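# Four arms unfold a pallet collar onto a pallet

## Task

Unfold the pallet collar into its open shape and set it down squarely on top of the pallet.

## Robot and tools

Robots: four identical Kinova Gen3 arms named arm1, arm2, arm3 and arm4. Each has seven revolute joints, a Robotiq 2F-85 two-finger gripper and a wrist camera (arm1_cam_wrist to arm4_cam_wrist). Two fixed room cameras, cam_high and cam_low, watch the scene. Full reach is roughly 1.0 m from the joint 1 axis.

Frames: a single scene frame, origin on the floor, +z up, in metres. Each arm's foot (base_link) faces its own +x. Calibrated feet: arm1 x=-0.435 y=-0.871 z=+0.822 quat_wxyz=(+0.750, +0.002, +0.000, +0.662); arm2 x=+0.211 y=-0.881 z=+0.768 quat_wxyz=(+0.687, +0.000, +0.000, +0.727); arm3 x=+1.000 y=-0.055 z=+0.775 quat_wxyz=(+0.072, -0.004, +0.003, -0.997); arm4 x=-0.897 y=-0.144 z=+0.794 quat_wxyz=(+0.991, +0.000, +0.006, -0.137). The hand point sits between the finger pads, about 2 cm behind the tips (0.5 cm when wide open); the hand z axis runs along the fingers and the fingers close along hand y. Camera intrinsics and T_world_to_cam are given per camera (OpenCV convention, 672x504 images); fixed cameras may have shifted by up to 2.3 degrees and 9 mm, and wrist camera poses inherit joint errors.

Tool move: each of arm1..arm4 is an optional separate object; an arm not named gets no new command and is reported under "as last shown". Inside an arm object, "joints" maps joint names to absolute targets (not offsets): joint1_rad..joint7_rad in radians, gripper_m in metres as the fingertip gap. Ranges: joint1_rad, joint3_rad, joint5_rad, joint7_rad -69.115 to 69.115; joint2_rad -2.249 to 2.249; joint4_rad -2.579 to 2.579; joint6_rad -2.099 to 2.099; gripper_m 0 to 0.085. Done tolerances are ±0.01 rad and ±0.003 m. Signs: joint1 positive turns clockwise seen from above, 0 points the arm along its foot's +x; joint2 0 is upright, positive leans forward; joint4 0 is straight, positive bends the same way as positive joint2 (with joint3 at 0); joint6 positive bends like joint4 (with joint5 at 0); joint7 positive rolls the hand counter-clockwise viewed from behind. Optional "min_time_s" (0.1 to 8) sets a floor on how long that arm's motions take. Target speed caps are 1.39 rad/s for joints 1-4 and 1.22 rad/s for joints 5-7, acceleration 1 and 10 rad/s². An arm's joints start and finish together, so the hand may sweep a wide path; one action lasts at most 15 s. Arms in one call start together but run independently. "cameras" is a list of names or ["all"]; [] gives none. Omitted keys, unknown names or out-of-range values make the call invalid or refused, and a refusal or stop cancels the reply's later move, wait and finished_scene calls. A move with no action returns full state, all images and the scene number.

Tool wait: "seconds" 0 to 10, optional "cameras"; commands nothing new. Tool zoom_image: "camera" plus "region" [x0, y0, x1, y1] in pixels from the top-left, at most 504 by 504, on that camera's latest image. Tool finished_scene: "scene" is the current scene number; it ends the scene irreversibly, so the collar must stay correctly placed with no robot help.

Reading results: the "move" line gives each moved arm as done or its worst status. joint_status words: done, off_target (resting away from target, may still push), time_out (target dropped, holds), not_followed (a self/inter-arm clearance check blocked the targets; it may retry), limit_stop_at_motor_heat. "joint command not followed" means that check fired; grippers still execute. on_its_own lists uncommanded behaviour. Joint velocities are in rad/s in joint order; "within noise" means at rest. Joint torques (N m, sign toward larger position) change at rest only with load or contact. Flange force is the external force on the gripper in hand x y z, includes held weight, biased, "no reading" near singularities or at start. Images may lag the state slightly; the "pictures" line gives their order. A joint jammed against something can read done while short.

Hazards: the arms keep pushing on contact. A hard press between two robots, including a gripper closing on another robot's fingers, fails and ends the scene; the clearance check may be late and ignores fingertips meeting and fingers opening into another arm. Torque limits are 104.5 N m (joints 1-4) and 51.3 N m (joints 5-7); exceeding one, or drifting over 5 degrees from plan, freezes that arm for 10 s. Motors heat when loaded, stretched or pushing at the unreachable; MOTOR HOT appears from 60 °C and at 75 °C the arm sags for 30-60 s; resend targets afterwards. For a firm grasp, open wide and command a gap well under the object width. Avoid dropping or flinging the collar, slamming fixed things, over-squeezing parts that rest on something, twisting loads, and anything leaving the work area or reaching the floor, which fails the task. Loose objects may get brief external nudges. Faster, smoother, lower-effort solutions are preferred; thinking time also passes in the scene while arms hold their last command.

Each tool is called after "Emit:" as name([rows], argument=value, ...), one row to a line, values as JSON.

## Session

I'll start by looking at the scene's state and all camera images.

Emit:
move(cameras=["all"])

Scene clock: 0.00 s.
Joint torques (N m): no reading
Flange force (N): no reading
Joint velocities: within noise
arm1.joint_positions: joint1_rad=-0.505 joint2_rad=-0.330 joint3_rad=-0.093 joint4_rad=+1.536 joint5_rad=-0.067 joint6_rad=+1.972 joint7_rad=+1.328 gripper_m=+0.085
arm1.joint_status: not commanded
arm1.hand: x=-0.4993 y=-0.7430 z=+1.3066 quat_wxyz=(+0.022, +0.789, -0.614, +0.009) (m; scene frame)
arm2.joint_positions: joint1_rad=-0.369 joint2_rad=-0.397 joint3_rad=-0.048 joint4_rad=+1.558 joint5_rad=-0.012 joint6_rad=+1.998 joint7_rad=+1.875 gripper_m=+0.085
arm2.joint_status: not commanded
arm2.hand: x=+0.1730 y=-0.7659 z=+1.2549 quat_wxyz=(+0.003, +0.922, -0.386, +0.009) (m; scene frame)
arm3.joint_positions: joint1_rad=-0.405 joint2_rad=-0.405 joint3_rad=-0.089 joint4_rad=+1.554 joint5_rad=+0.018 joint6_rad=+2.046 joint7_rad=+1.803 gripper_m=+0.085
arm3.joint_status: not commanded
arm3.hand: x=+0.9066 y=-0.1012 z=+1.2654 quat_wxyz=(+0.035, -0.909, -0.414, -0.019) (m; scene frame)
arm4.joint_positions: joint1_rad=-0.417 joint2_rad=-0.357 joint3_rad=-0.027 joint4_rad=+1.431 joint5_rad=-0.011 joint6_rad=+2.030 joint7_rad=+1.200 gripper_m=+0.085
arm4.joint_status: not commanded
arm4.hand: x=-0.7489 y=-0.1409 z=+1.3100 quat_wxyz=(-0.011, -0.099, -0.995, -0.005) (m; scene frame)
pictures: arm1_cam_wrist, arm2_cam_wrist, arm3_cam_wrist, arm4_cam_wrist, cam_high, cam_low

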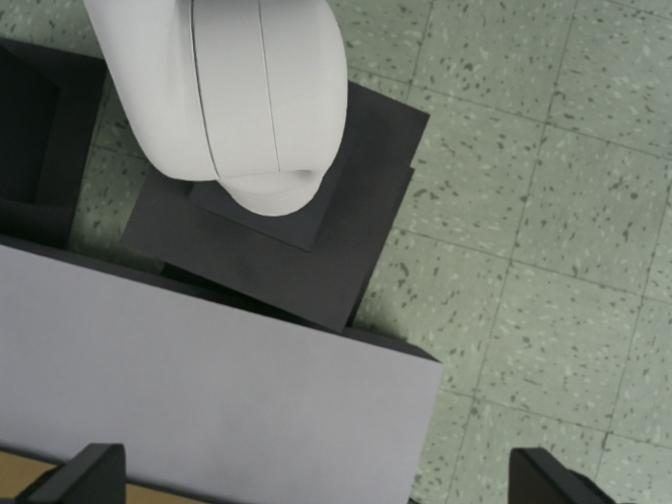

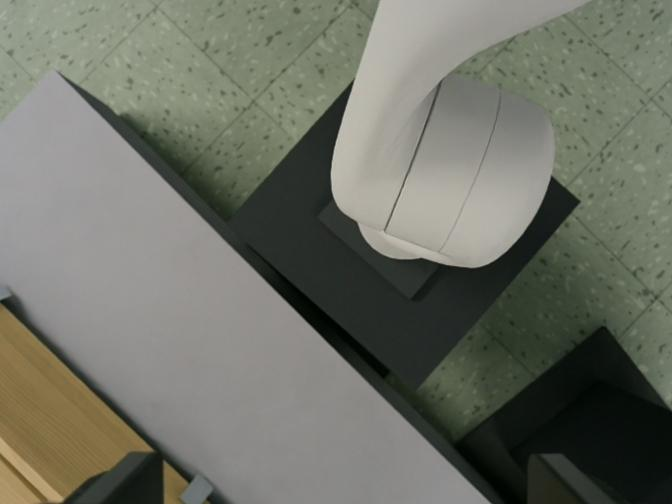

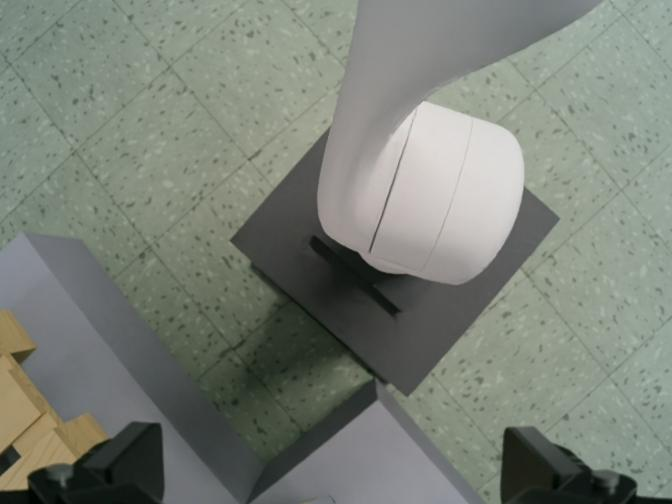

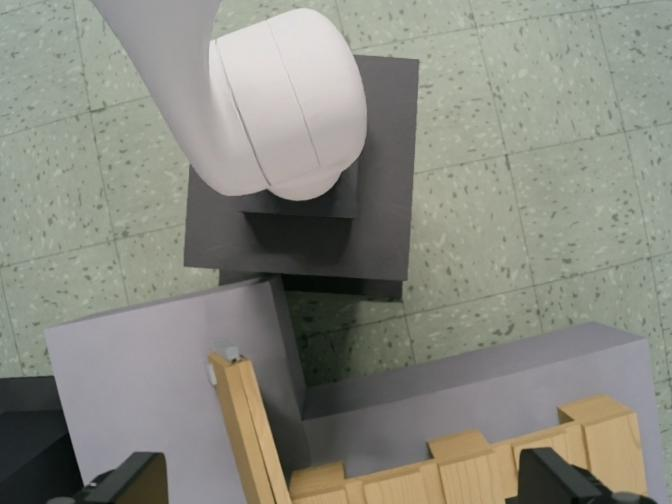

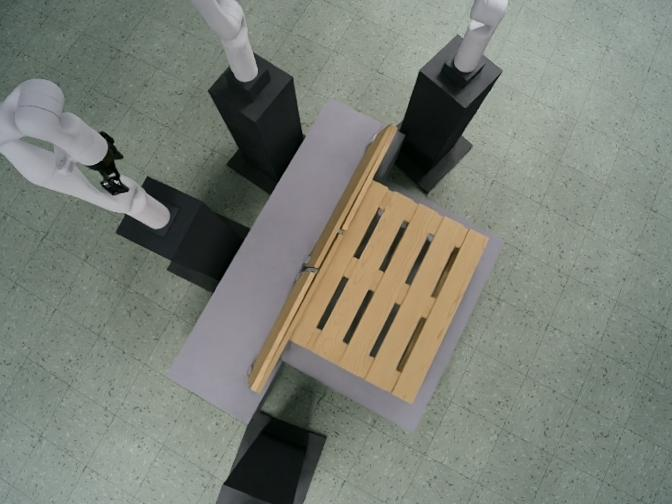

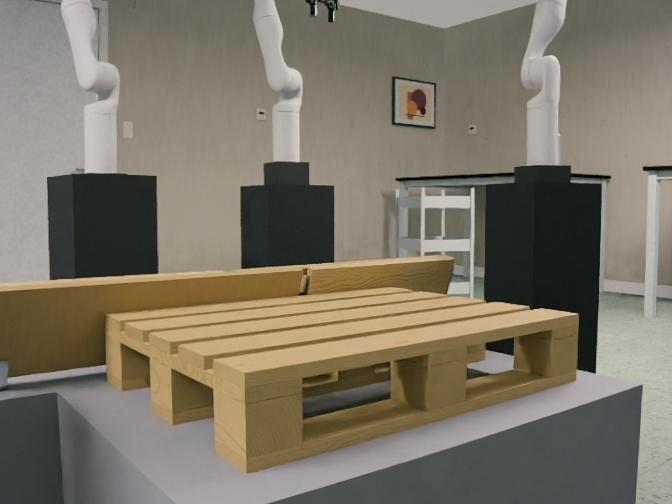

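Emit:
zoom_image(camera="cam_high", region=[150, 80, 510, 440])

Emit:
zoom_image(camera="cam_low", region=[0, 220, 504, 504])

Emit:
zoom_image(camera="cam_high", region=[230, 230, 370, 400])

Emit:
zoom_image(camera="cam_high", region=[310, 110, 420, 250])

Scaled by 1.400 from the camera's 672x504 image, which has a finer 960x720 frame.

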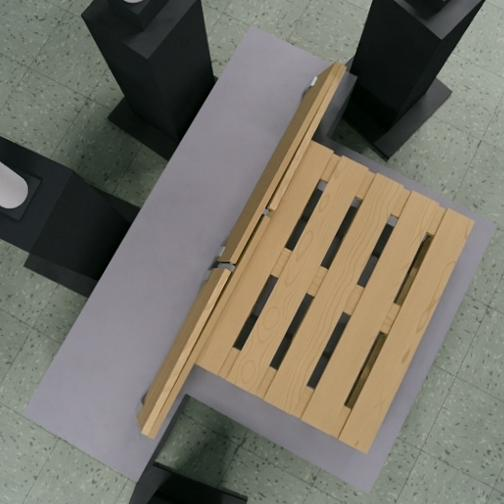

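Scaled by 1.000.

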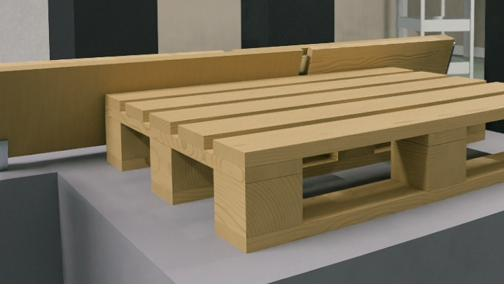

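Scaled by 2.965 from the camera's 672x504 image, which has a finer 960x720 frame.

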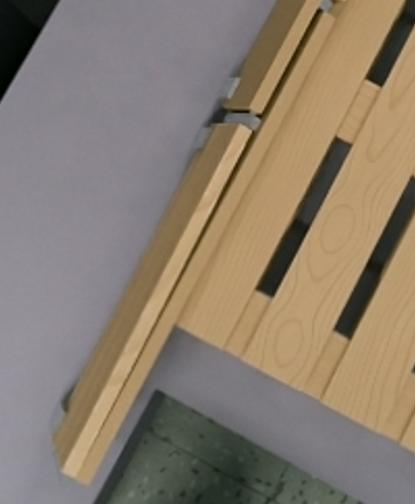

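Scaled by 3.600 from the camera's 672x504 image, which has a finer 960x720 frame.

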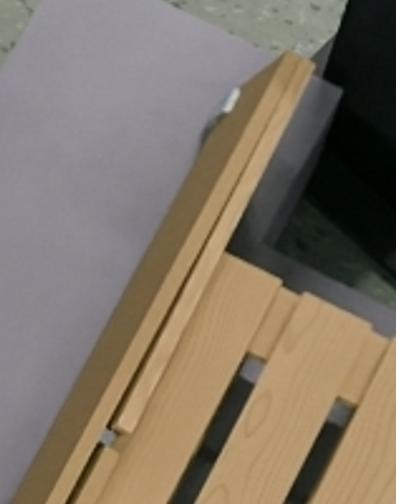

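Emit:
zoom_image(camera="cam_high", region=[285, 220, 365, 300])

Emit:
zoom_image(camera="cam_high", region=[235, 330, 305, 400])

Emit:
zoom_image(camera="cam_high", region=[345, 110, 415, 180])

Emit:
zoom_image(camera="arm4_cam_wrist", region=[160, 320, 360, 504])

Emit:
zoom_image(camera="cam_low", region=[240, 230, 480, 410])

Emit:
zoom_image(camera="cam_low", region=[0, 260, 240, 440])

Emit:
zoom_image(camera="cam_low", region=[190, 330, 340, 480])

Emit:
zoom_image(camera="arm2_cam_wrist", region=[0, 260, 244, 504])

Scaled by 6.300 from the camera's 672x504 image, which has a finer 960x720 frame.

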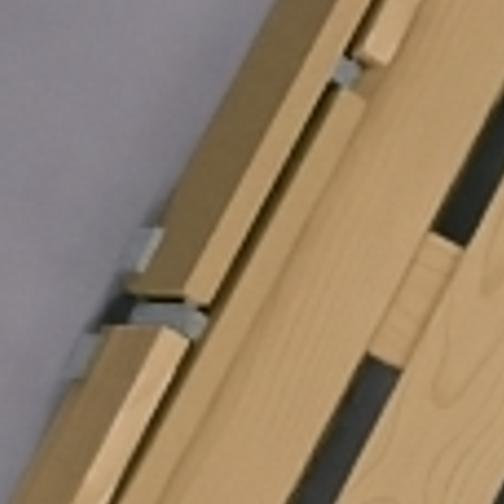

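Scaled by 7.200 from the camera's 672x504 image, which has a finer 960x720 frame.

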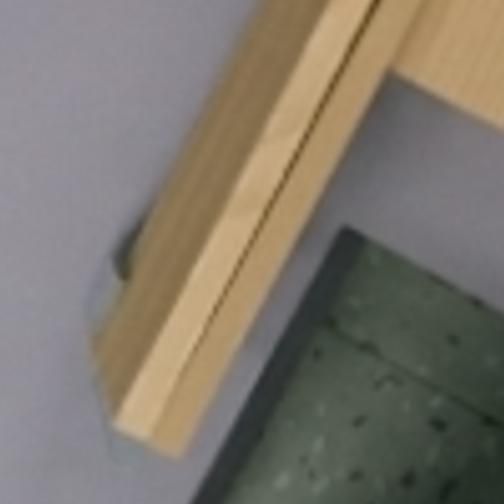

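Scaled by 7.200 from the camera's 672x504 image, which has a finer 960x720 frame.

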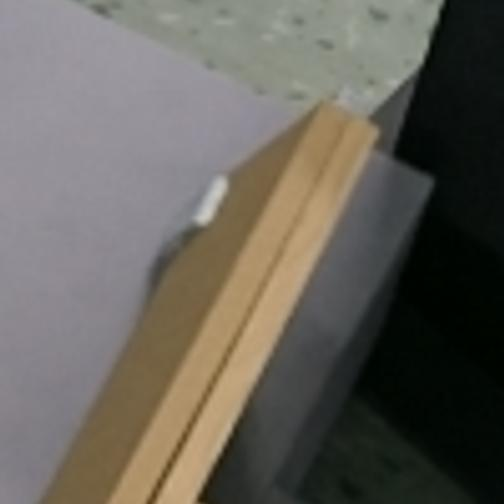

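Scaled by 2.520.

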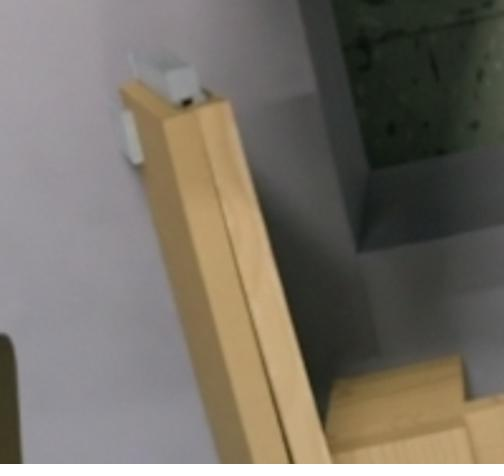

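Scaled by 2.100 from the camera's 672x504 image, which has a finer 960x720 frame.

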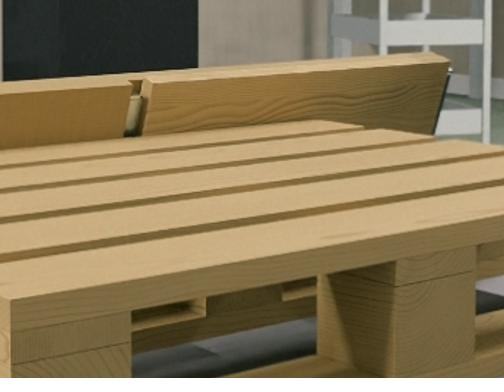

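Scaled by 2.100 from the camera's 672x504 image, which has a finer 960x720 frame.

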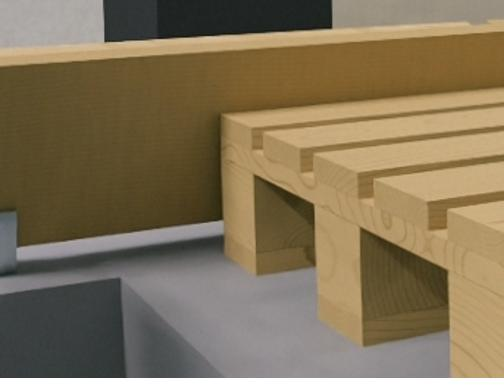

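Scaled by 3.360 from the camera's 672x504 image, which has a finer 960x720 frame.

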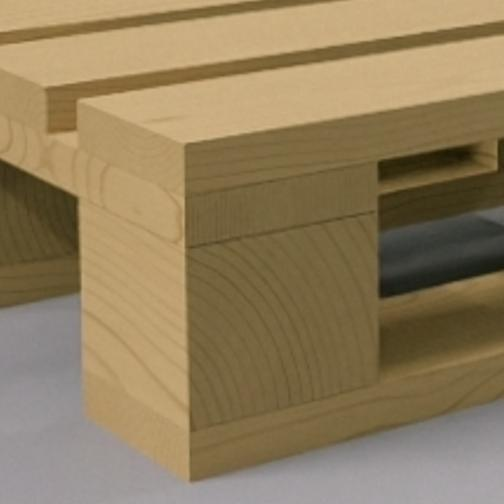

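Scaled by 2.066.

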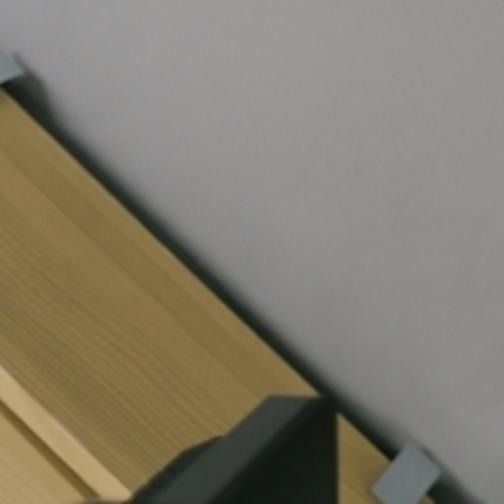

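Emit:
move(arm1={"joints": {"joint1_rad": 0.2897, "joint2_rad": 1.1889, "joint3_rad": 0, "joint4_rad": 1.215, "joint5_rad": 0, "joint6_rad": 0.7377, "joint7_rad": 0.4143}}, arm2={"joints": {"joint1_rad": -0.1864, "joint2_rad": 1.0236, "joint3_rad": 0, "joint4_rad": 1.4192, "joint5_rad": 0, "joint6_rad": 0.6988, "joint7_rad": 2.8986}}, arm3={"joints": {"joint1_rad": -0.3653, "joint2_rad": 0.8262, "joint3_rad": 0, "joint4_rad": 1.8719, "joint5_rad": 0, "joint6_rad": 0.4435, "joint7_rad": 1.0613}}, arm4={"joints": {"joint1_rad": 0.0494, "joint2_rad": 0.7912, "joint3_rad": 0, "joint4_rad": 2.2795, "joint5_rad": 0, "joint6_rad": 0.0709, "joint7_rad": 1.8949}}, cameras=["all"])

Scene clock: 54.40 s.
Joint torques (N m): arm1=[1.35 -24.5 0.98 -6.57 0.5 0.38 -0.34] | arm2=[-1.06 -23.76 1.02 -4.36 0.22 0.02 0.08] | arm3=[0.45 -16.67 1.61 -2.82 -0.25 -0.26 -0.23] | arm4=[1.72 -14.45 2.38 -0.35 -0.17 0.72 0.27]
Flange force (N): arm1=[3.5 -2.7 0.3] | arm2=[0.6 -7.4 1.0] | arm3=[-2.1 0.8 -5.3] | arm4=[-0.1 5.7 -0.2]
move: arm1 done; arm2 done; arm3 done; arm4 done
Joint velocities: within noise
arm1.joint_positions: joint1_rad=+0.290 joint2_rad=+1.189 joint3_rad=+0.000 joint4_rad=+1.215 joint5_rad=+0.000 joint6_rad=+0.738 joint7_rad=+0.414 gripper_m=+0.085
arm1.joint_status: all done
arm1.hand: x=-0.1699 y=-0.3295 z=+0.7209 quat_wxyz=(+0.001, +0.000, -1.000, -0.002) (m; scene frame)
arm2.joint_positions: joint1_rad=-0.186 joint2_rad=+1.024 joint3_rad=+0.000 joint4_rad=+1.419 joint5_rad=+0.000 joint6_rad=+0.699 joint7_rad=+2.899 gripper_m=+0.085
arm2.joint_status: all done
arm2.hand: x=+0.1008 y=-0.3295 z=+0.7199 quat_wxyz=(+0.000, +1.000, +0.000, +0.000) (m; scene frame)
arm3.joint_positions: joint1_rad=-0.365 joint2_rad=+0.826 joint3_rad=+0.000 joint4_rad=+1.872 joint5_rad=+0.000 joint6_rad=+0.443 joint7_rad=+1.061 gripper_m=+0.085
arm3.joint_status: all done
arm3.hand: x=+0.5996 y=-0.2505 z=+0.7519 quat_wxyz=(+0.003, -1.000, +0.000, +0.004) (m; scene frame)
arm4.joint_positions: joint1_rad=+0.049 joint2_rad=+0.791 joint3_rad=+0.000 joint4_rad=+2.279 joint5_rad=+0.000 joint6_rad=+0.071 joint7_rad=+1.895 gripper_m=+0.085
arm4.joint_status: all done
arm4.hand: x=-0.6013 y=-0.2698 z=+0.7458 quat_wxyz=(+0.006, +0.000, -1.000, -0.001) (m; scene frame)
pictures: arm1_cam_wrist, arm2_cam_wrist, arm3_cam_wrist, arm4_cam_wrist, cam_high, cam_low
camera_calibration:
arm1_cam_wrist: T_world_to_cam=[[-0.0126562, 0.999256, 0.0364453, 0.295485], [0.999681, 0.0118478, 0.0223125, 0.210479], [0.0218641, 0.036716, -0.999087, 0.885311], [0, 0, 0, 1]] pos_world=[-0.226029, -0.330264, 0.869037]
arm2_cam_wrist: T_world_to_cam=[[0.00577405, -0.999982, -0.00160569, -0.330159], [-0.999979, -0.00577857, 0.00282977, 0.151665], [-0.002839, 0.00158932, -0.999995, 0.864941], [0, 0, 0, 1]] pos_world=[0.156024, -0.330651, 0.863977]
arm3_cam_wrist: T_world_to_cam=[[0.0114334, -0.999917, -0.00596842, -0.253564], [-0.999704, -0.0115589, 0.0214286, 0.632969], [-0.0214958, 0.00572165, -0.999753, 0.913602], [0, 0, 0, 1]] pos_world=[0.655319, -0.251454, 0.898299]
arm4_cam_wrist: T_world_to_cam=[[-0.00419521, 0.999962, 0.00762264, 0.259933], [0.999893, 0.00430141, -0.0139685, 0.66345], [-0.0140008, 0.00756322, -0.999873, 0.888121], [0, 0, 0, 1]] pos_world=[-0.649854, -0.269494, 0.895295]

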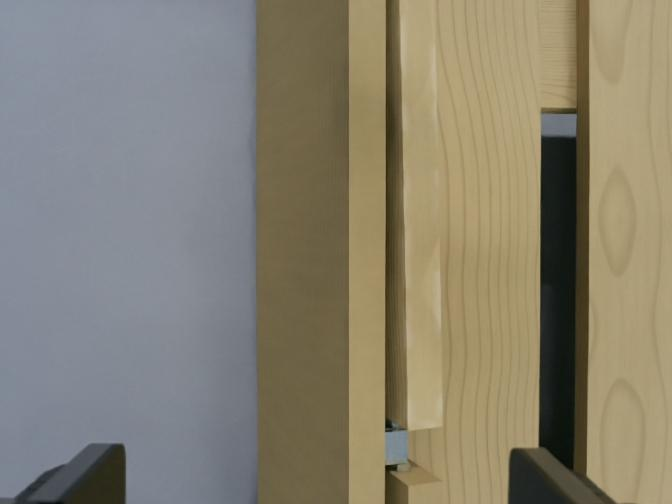

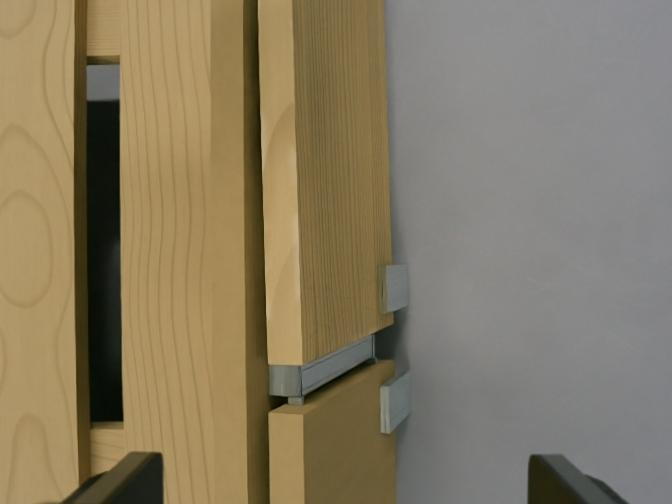

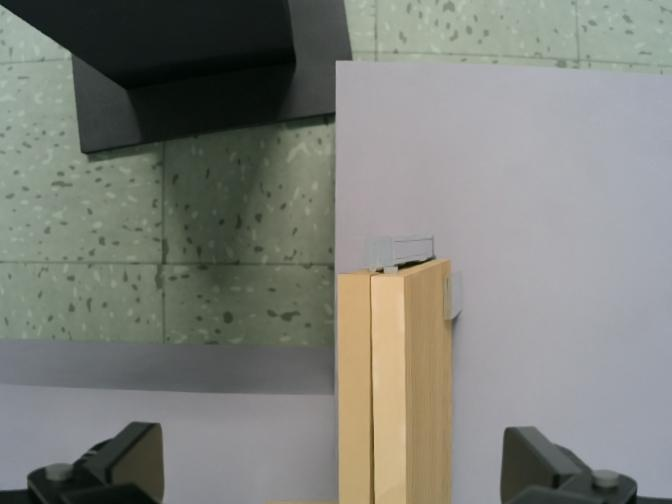

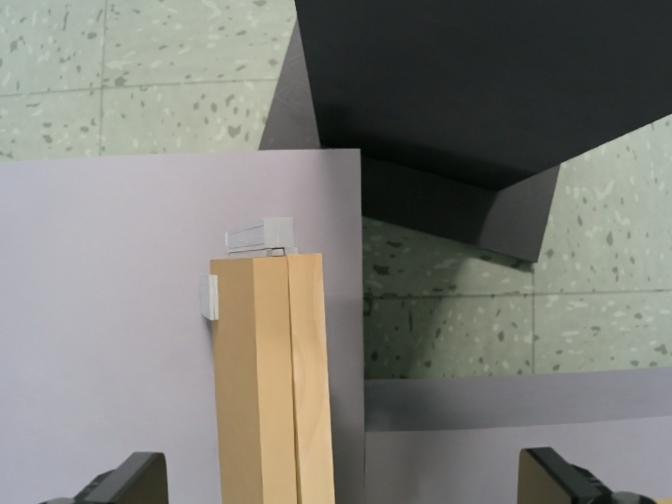

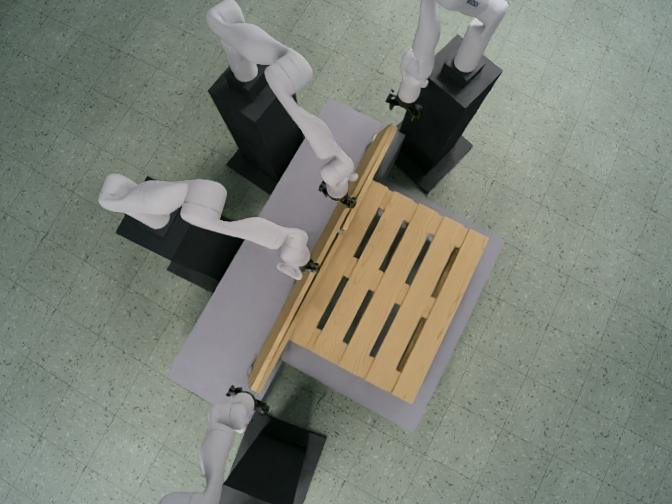

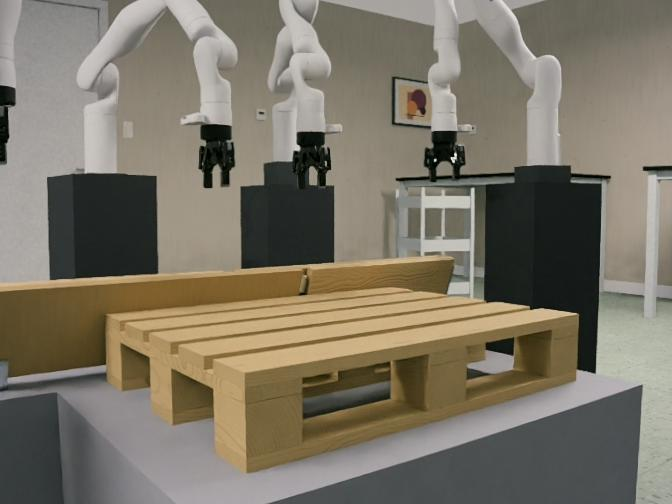

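Emit:
zoom_image(camera="arm2_cam_wrist", region=[180, 220, 460, 500])

Emit:
zoom_image(camera="arm1_cam_wrist", region=[300, 300, 500, 500])

Emit:
zoom_image(camera="arm3_cam_wrist", region=[320, 210, 500, 390])

Emit:
zoom_image(camera="arm4_cam_wrist", region=[180, 190, 380, 390])

Scaled by 1.800.

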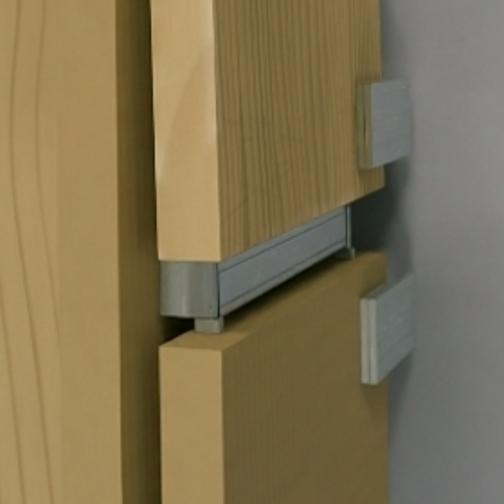

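Scaled by 2.520.

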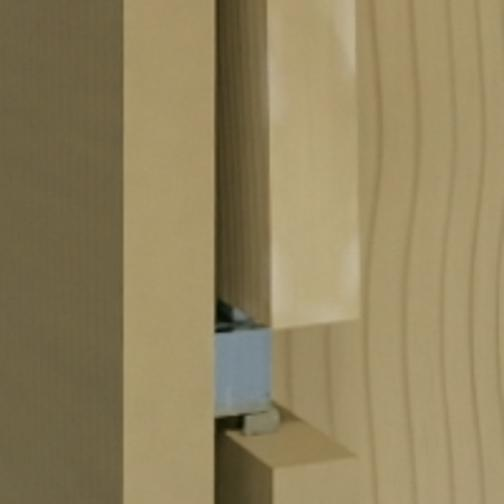

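Scaled by 2.800.

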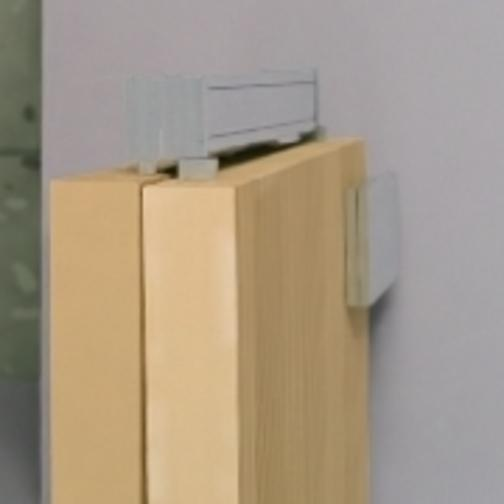

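Scaled by 2.520.

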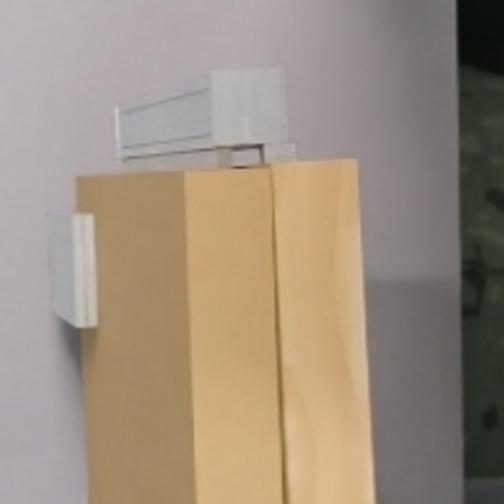

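Emit:
zoom_image(camera="arm3_cam_wrist", region=[230, 404, 430, 504])

Emit:
zoom_image(camera="arm4_cam_wrist", region=[572, 404, 672, 504])

Emit:
zoom_image(camera="cam_high", region=[260, 320, 340, 400])

Emit:
zoom_image(camera="cam_high", region=[380, 360, 450, 430])

Emit:
zoom_image(camera="cam_high", region=[440, 190, 510, 260])

Emit:
zoom_image(camera="cam_high", region=[345, 150, 415, 220])

Scaled by 2.520.

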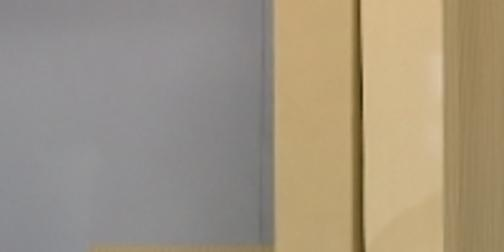

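Scaled by 5.040.

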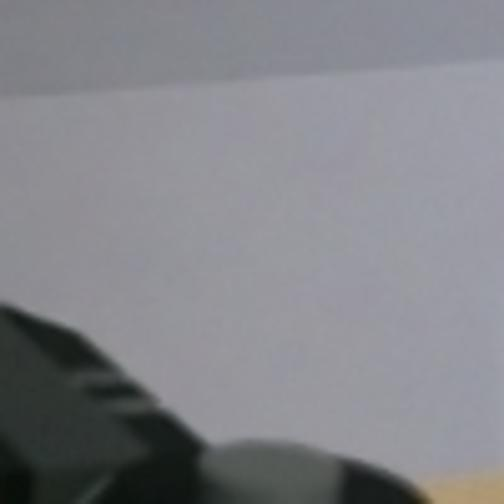

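Scaled by 6.300 from the camera's 672x504 image, which has a finer 960x720 frame.

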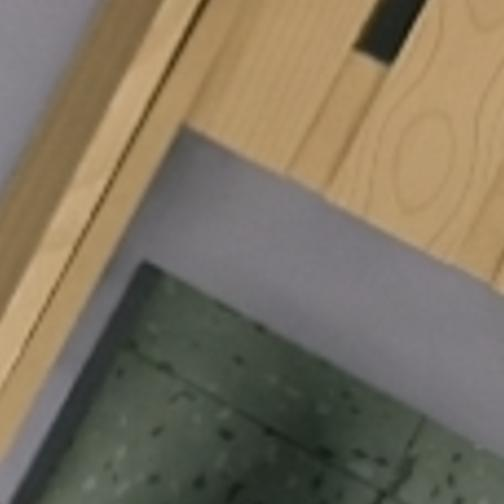

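Scaled by 7.200 from the camera's 672x504 image, which has a finer 960x720 frame.

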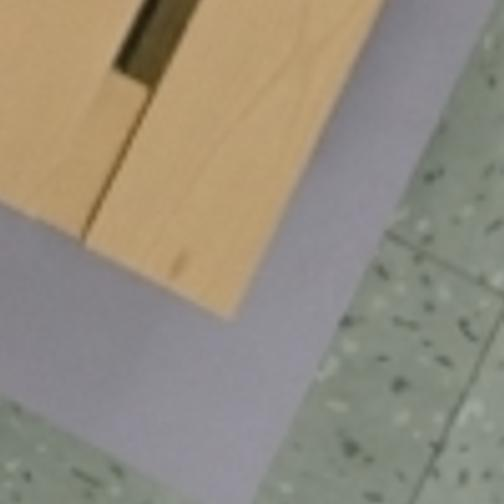

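Scaled by 7.200 from the camera's 672x504 image, which has a finer 960x720 frame.

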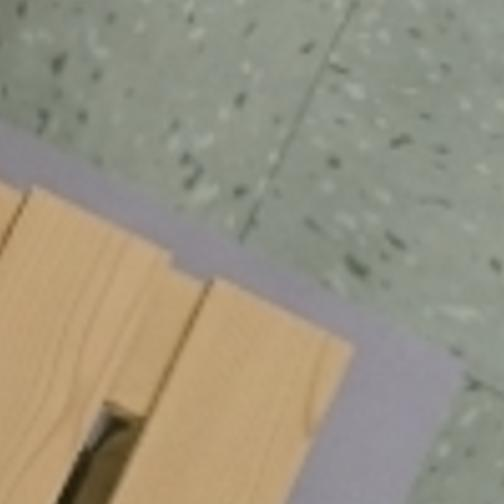

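Scaled by 7.200 from the camera's 672x504 image, which has a finer 960x720 frame.

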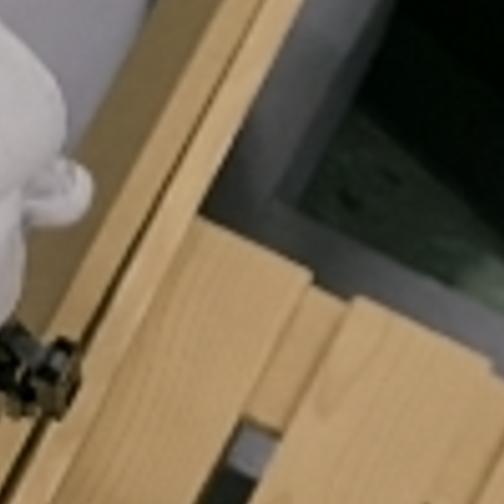

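Emit:
zoom_image(camera="cam_high", region=[270, 230, 340, 300])

Emit:
zoom_image(camera="cam_high", region=[300, 160, 370, 230])

Emit:
zoom_image(camera="cam_high", region=[215, 365, 285, 435])

Emit:
zoom_image(camera="cam_high", region=[370, 75, 440, 145])

Emit:
zoom_image(camera="cam_low", region=[170, 100, 350, 220])

Scaled by 7.200 from the camera's 672x504 image, which has a finer 960x720 frame.

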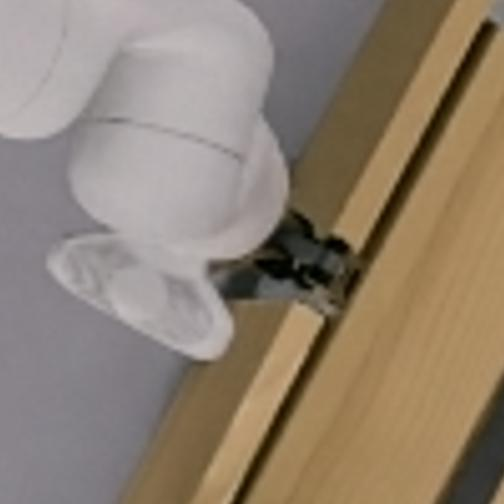

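Scaled by 7.200 from the camera's 672x504 image, which has a finer 960x720 frame.

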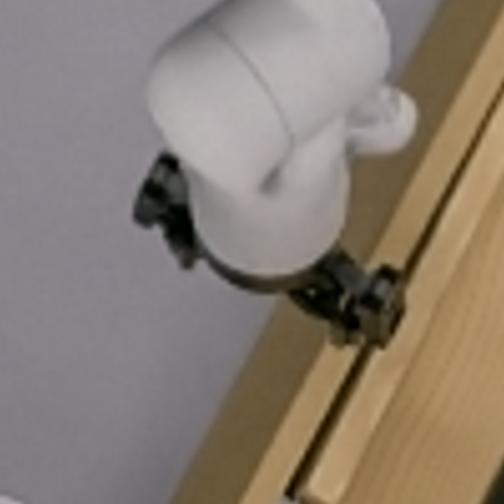

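Scaled by 7.200 from the camera's 672x504 image, which has a finer 960x720 frame.

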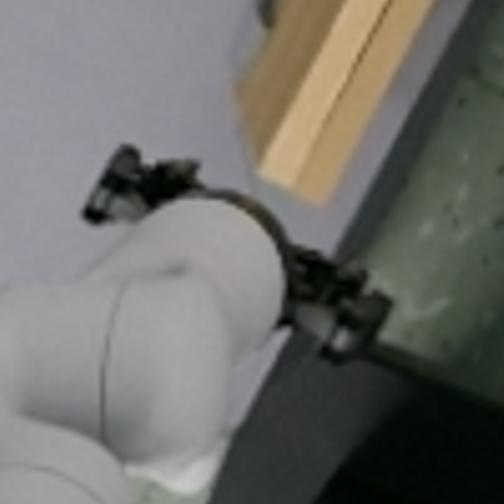

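Scaled by 7.200 from the camera's 672x504 image, which has a finer 960x720 frame.

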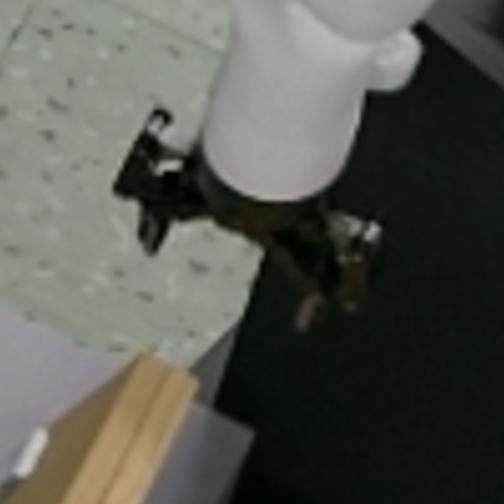

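Scaled by 2.800 from the camera's 672x504 image, which has a finer 960x720 frame.

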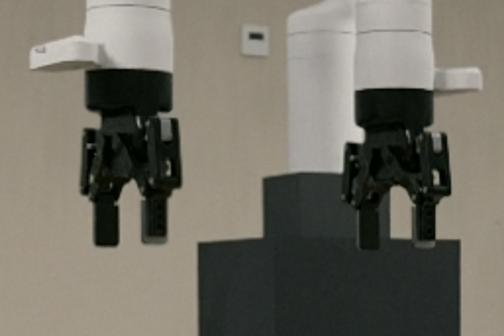

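Emit:
move(arm3={"joints": {"joint1_rad": -0.5233, "joint2_rad": 1.1779, "joint3_rad": 0, "joint4_rad": 1.8408, "joint5_rad": 0, "joint6_rad": 0.1229, "joint7_rad": 0.9223}}, arm4={"joints": {"joint1_rad": 0.3069, "joint2_rad": 1.2547, "joint3_rad": 0, "joint4_rad": 2.2386, "joint5_rad": 0, "joint6_rad": -0.3517, "joint7_rad": 2.1714}}, cameras=["arm3_cam_wrist", "arm4_cam_wrist", "cam_low"])

Scene clock: 166.47 s.
Joint torques (N m): arm1=[1.35 -24.46 0.98 -6.55 0.5 0.35 -0.36] | arm2=[-0.95 -23.72 0.98 -4.44 0.15 0.06 0.09] | arm3=[0.5 -17.71 1.7 -0.02 -0.22 -0.26 -0.25] | arm4=[1.79 -15.52 2.58 3.29 -0.18 0.75 0.31]
Flange force (N): arm1=[3.4 -2.6 0.2] | arm2=[0.5 -6.8 1.0] | arm3=[-3.2 2.2 -4.2] | arm4=[-2.1 6.4 -1.0]
move: arm3 done; arm4 done
Joint velocities: within noise
arm1, arm2: as last shown
arm3.joint_positions: joint1_rad=-0.523 joint2_rad=+1.178 joint3_rad=+0.000 joint4_rad=+1.841 joint5_rad=+0.000 joint6_rad=+0.123 joint7_rad=+0.922 gripper_m=+0.085
arm3.joint_status: all done
arm3.hand: x=+0.6474 y=-0.2995 z=+0.5992 quat_wxyz=(+0.003, -1.000, -0.010, +0.004) (m; scene frame)
arm4.joint_positions: joint1_rad=+0.307 joint2_rad=+1.255 joint3_rad=+0.000 joint4_rad=+2.239 joint5_rad=+0.000 joint6_rad=-0.352 joint7_rad=+2.171 gripper_m=+0.085
arm4.joint_status: all done
arm4.hand: x=-0.6700 y=-0.3246 z=+0.6000 quat_wxyz=(+0.006, +0.009, -1.000, -0.001) (m; scene frame)
pictures: arm3_cam_wrist, arm4_cam_wrist, cam_low
camera_calibration:
arm3_cam_wrist: T_world_to_cam=[[0.0303359, -0.999521, -0.00614128, -0.316082], [-0.999308, -0.0304605, 0.0213427, 0.677603], [-0.0215195, 0.00548958, -0.999753, 0.76209], [0, 0, 0, 1]] pos_world=[0.703122, -0.299474, 0.745499]
arm4_cam_wrist: T_world_to_cam=[[-0.023192, 0.9997, 0.00782933, 0.302538], [0.999631, 0.0232997, -0.0139559, 0.736338], [-0.0141342, 0.00750278, -0.999872, 0.741682], [0, 0, 0, 1]] pos_world=[-0.718567, -0.325168, 0.749495]

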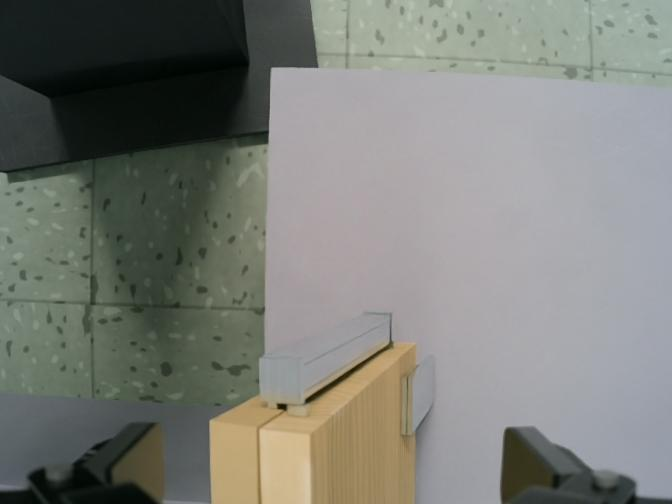

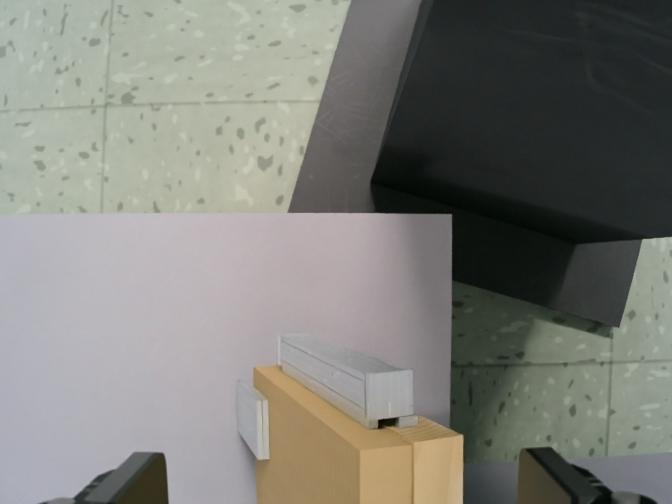

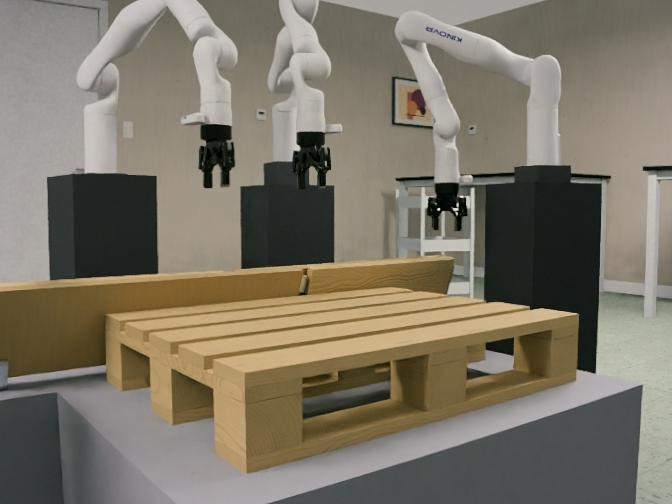

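Emit:
move(arm3={"joints": {"joint2_rad": 1.4553, "joint4_rad": 1.6566, "joint6_rad": 0.0297}}, arm4={"joints": {"joint2_rad": 1.5535, "joint4_rad": 2.0116, "joint6_rad": -0.4235}}, cameras=["arm3_cam_wrist", "arm4_cam_wrist", "arm1_cam_wrist", "arm2_cam_wrist"])

Scene clock: 172.90 s.
Joint torques (N m): arm1=[1.39 -24.46 1.01 -6.58 0.5 0.36 -0.35] | arm2=[-0.99 -23.72 0.99 -4.43 0.16 0.03 0.06] | arm3=[0.45 -18.26 1.74 0.83 -0.23 -0.26 -0.25] | arm4=[1.7 -15.88 2.57 3.89 -0.18 0.75 0.27]
Flange force (N): arm1=[3.6 -2.7 0.2] | arm2=[0.6 -6.9 1.0] | arm3=[-3.5 2.4 -3.0] | arm4=[-2.0 5.9 -1.4]
move: arm3 done; arm4 done
Joint velocities: within noise
arm1, arm2: as last shown
arm3.joint_positions: joint1_rad=-0.523 joint2_rad=+1.455 joint3_rad=+0.000 joint4_rad=+1.657 joint5_rad=+0.000 joint6_rad=+0.030 joint7_rad=+0.922 gripper_m=+0.085
arm3.joint_status: all done
arm3.hand: x=+0.6464 y=-0.2989 z=+0.4843 quat_wxyz=(+0.003, -1.000, -0.010, +0.004) (m; scene frame)
arm4.joint_positions: joint1_rad=+0.307 joint2_rad=+1.553 joint3_rad=+0.000 joint4_rad=+2.012 joint5_rad=+0.000 joint6_rad=-0.424 joint7_rad=+2.171 gripper_m=+0.085
arm4.joint_status: all done
arm4.hand: x=-0.6715 y=-0.3243 z=+0.4850 quat_wxyz=(+0.006, +0.009, -1.000, -0.001) (m; scene frame)
pictures: arm1_cam_wrist, arm2_cam_wrist, arm3_cam_wrist, arm4_cam_wrist
camera_calibration:
arm1_cam_wrist: T_world_to_cam=[[-0.0126562, 0.999256, 0.0364453, 0.295485], [0.999681, 0.0118478, 0.0223125, 0.210479], [0.0218641, 0.036716, -0.999087, 0.885311], [0, 0, 0, 1]] pos_world=[-0.226029, -0.330264, 0.869037]
arm2_cam_wrist: T_world_to_cam=[[0.00577405, -0.999982, -0.00160569, -0.330159], [-0.999979, -0.00577857, 0.00282977, 0.151665], [-0.002839, 0.00158932, -0.999995, 0.864941], [0, 0, 0, 1]] pos_world=[0.156024, -0.330651, 0.863977]
arm3_cam_wrist: T_world_to_cam=[[0.0303359, -0.999521, -0.00614128, -0.316157], [-0.999308, -0.0304605, 0.0213427, 0.679072], [-0.0215195, 0.00548958, -0.999753, 0.647293], [0, 0, 0, 1]] pos_world=[0.702122, -0.298874, 0.630699]
arm4_cam_wrist: T_world_to_cam=[[-0.0231904, 0.9997, 0.00792928, 0.303039], [0.999631, 0.0232994, -0.0139536, 0.736324], [-0.0141342, 0.00760277, -0.999871, 0.626704], [0, 0, 0, 1]] pos_world=[-0.720167, -0.324868, 0.634495]

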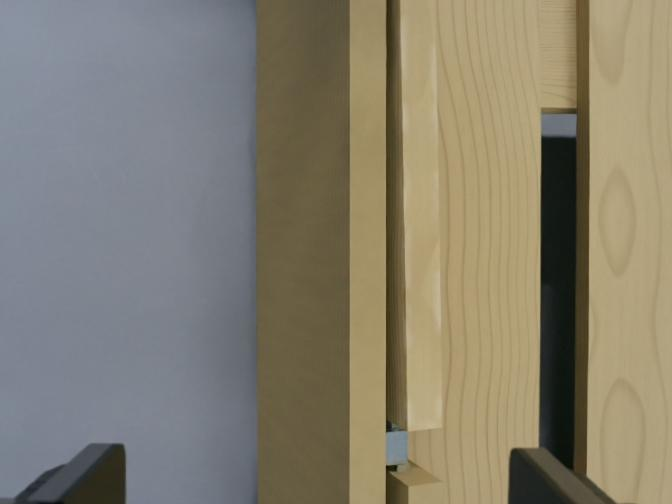

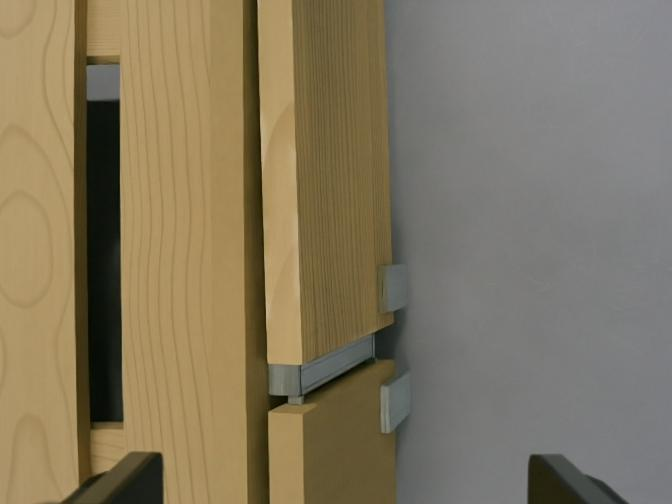

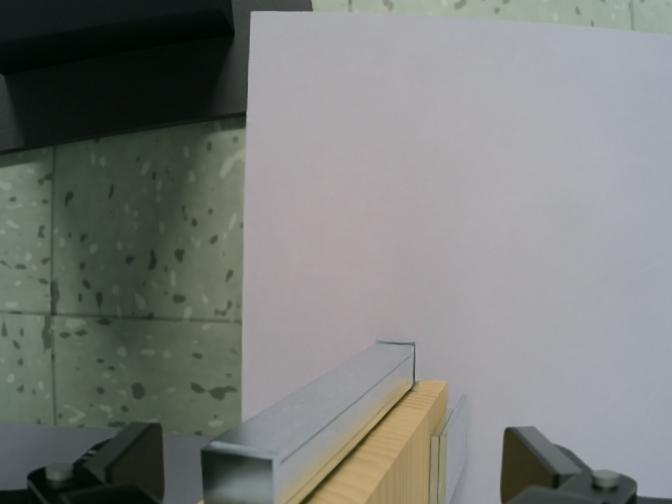

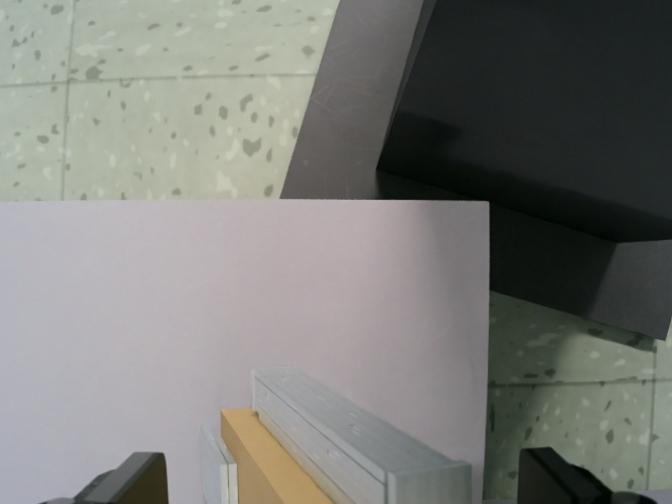

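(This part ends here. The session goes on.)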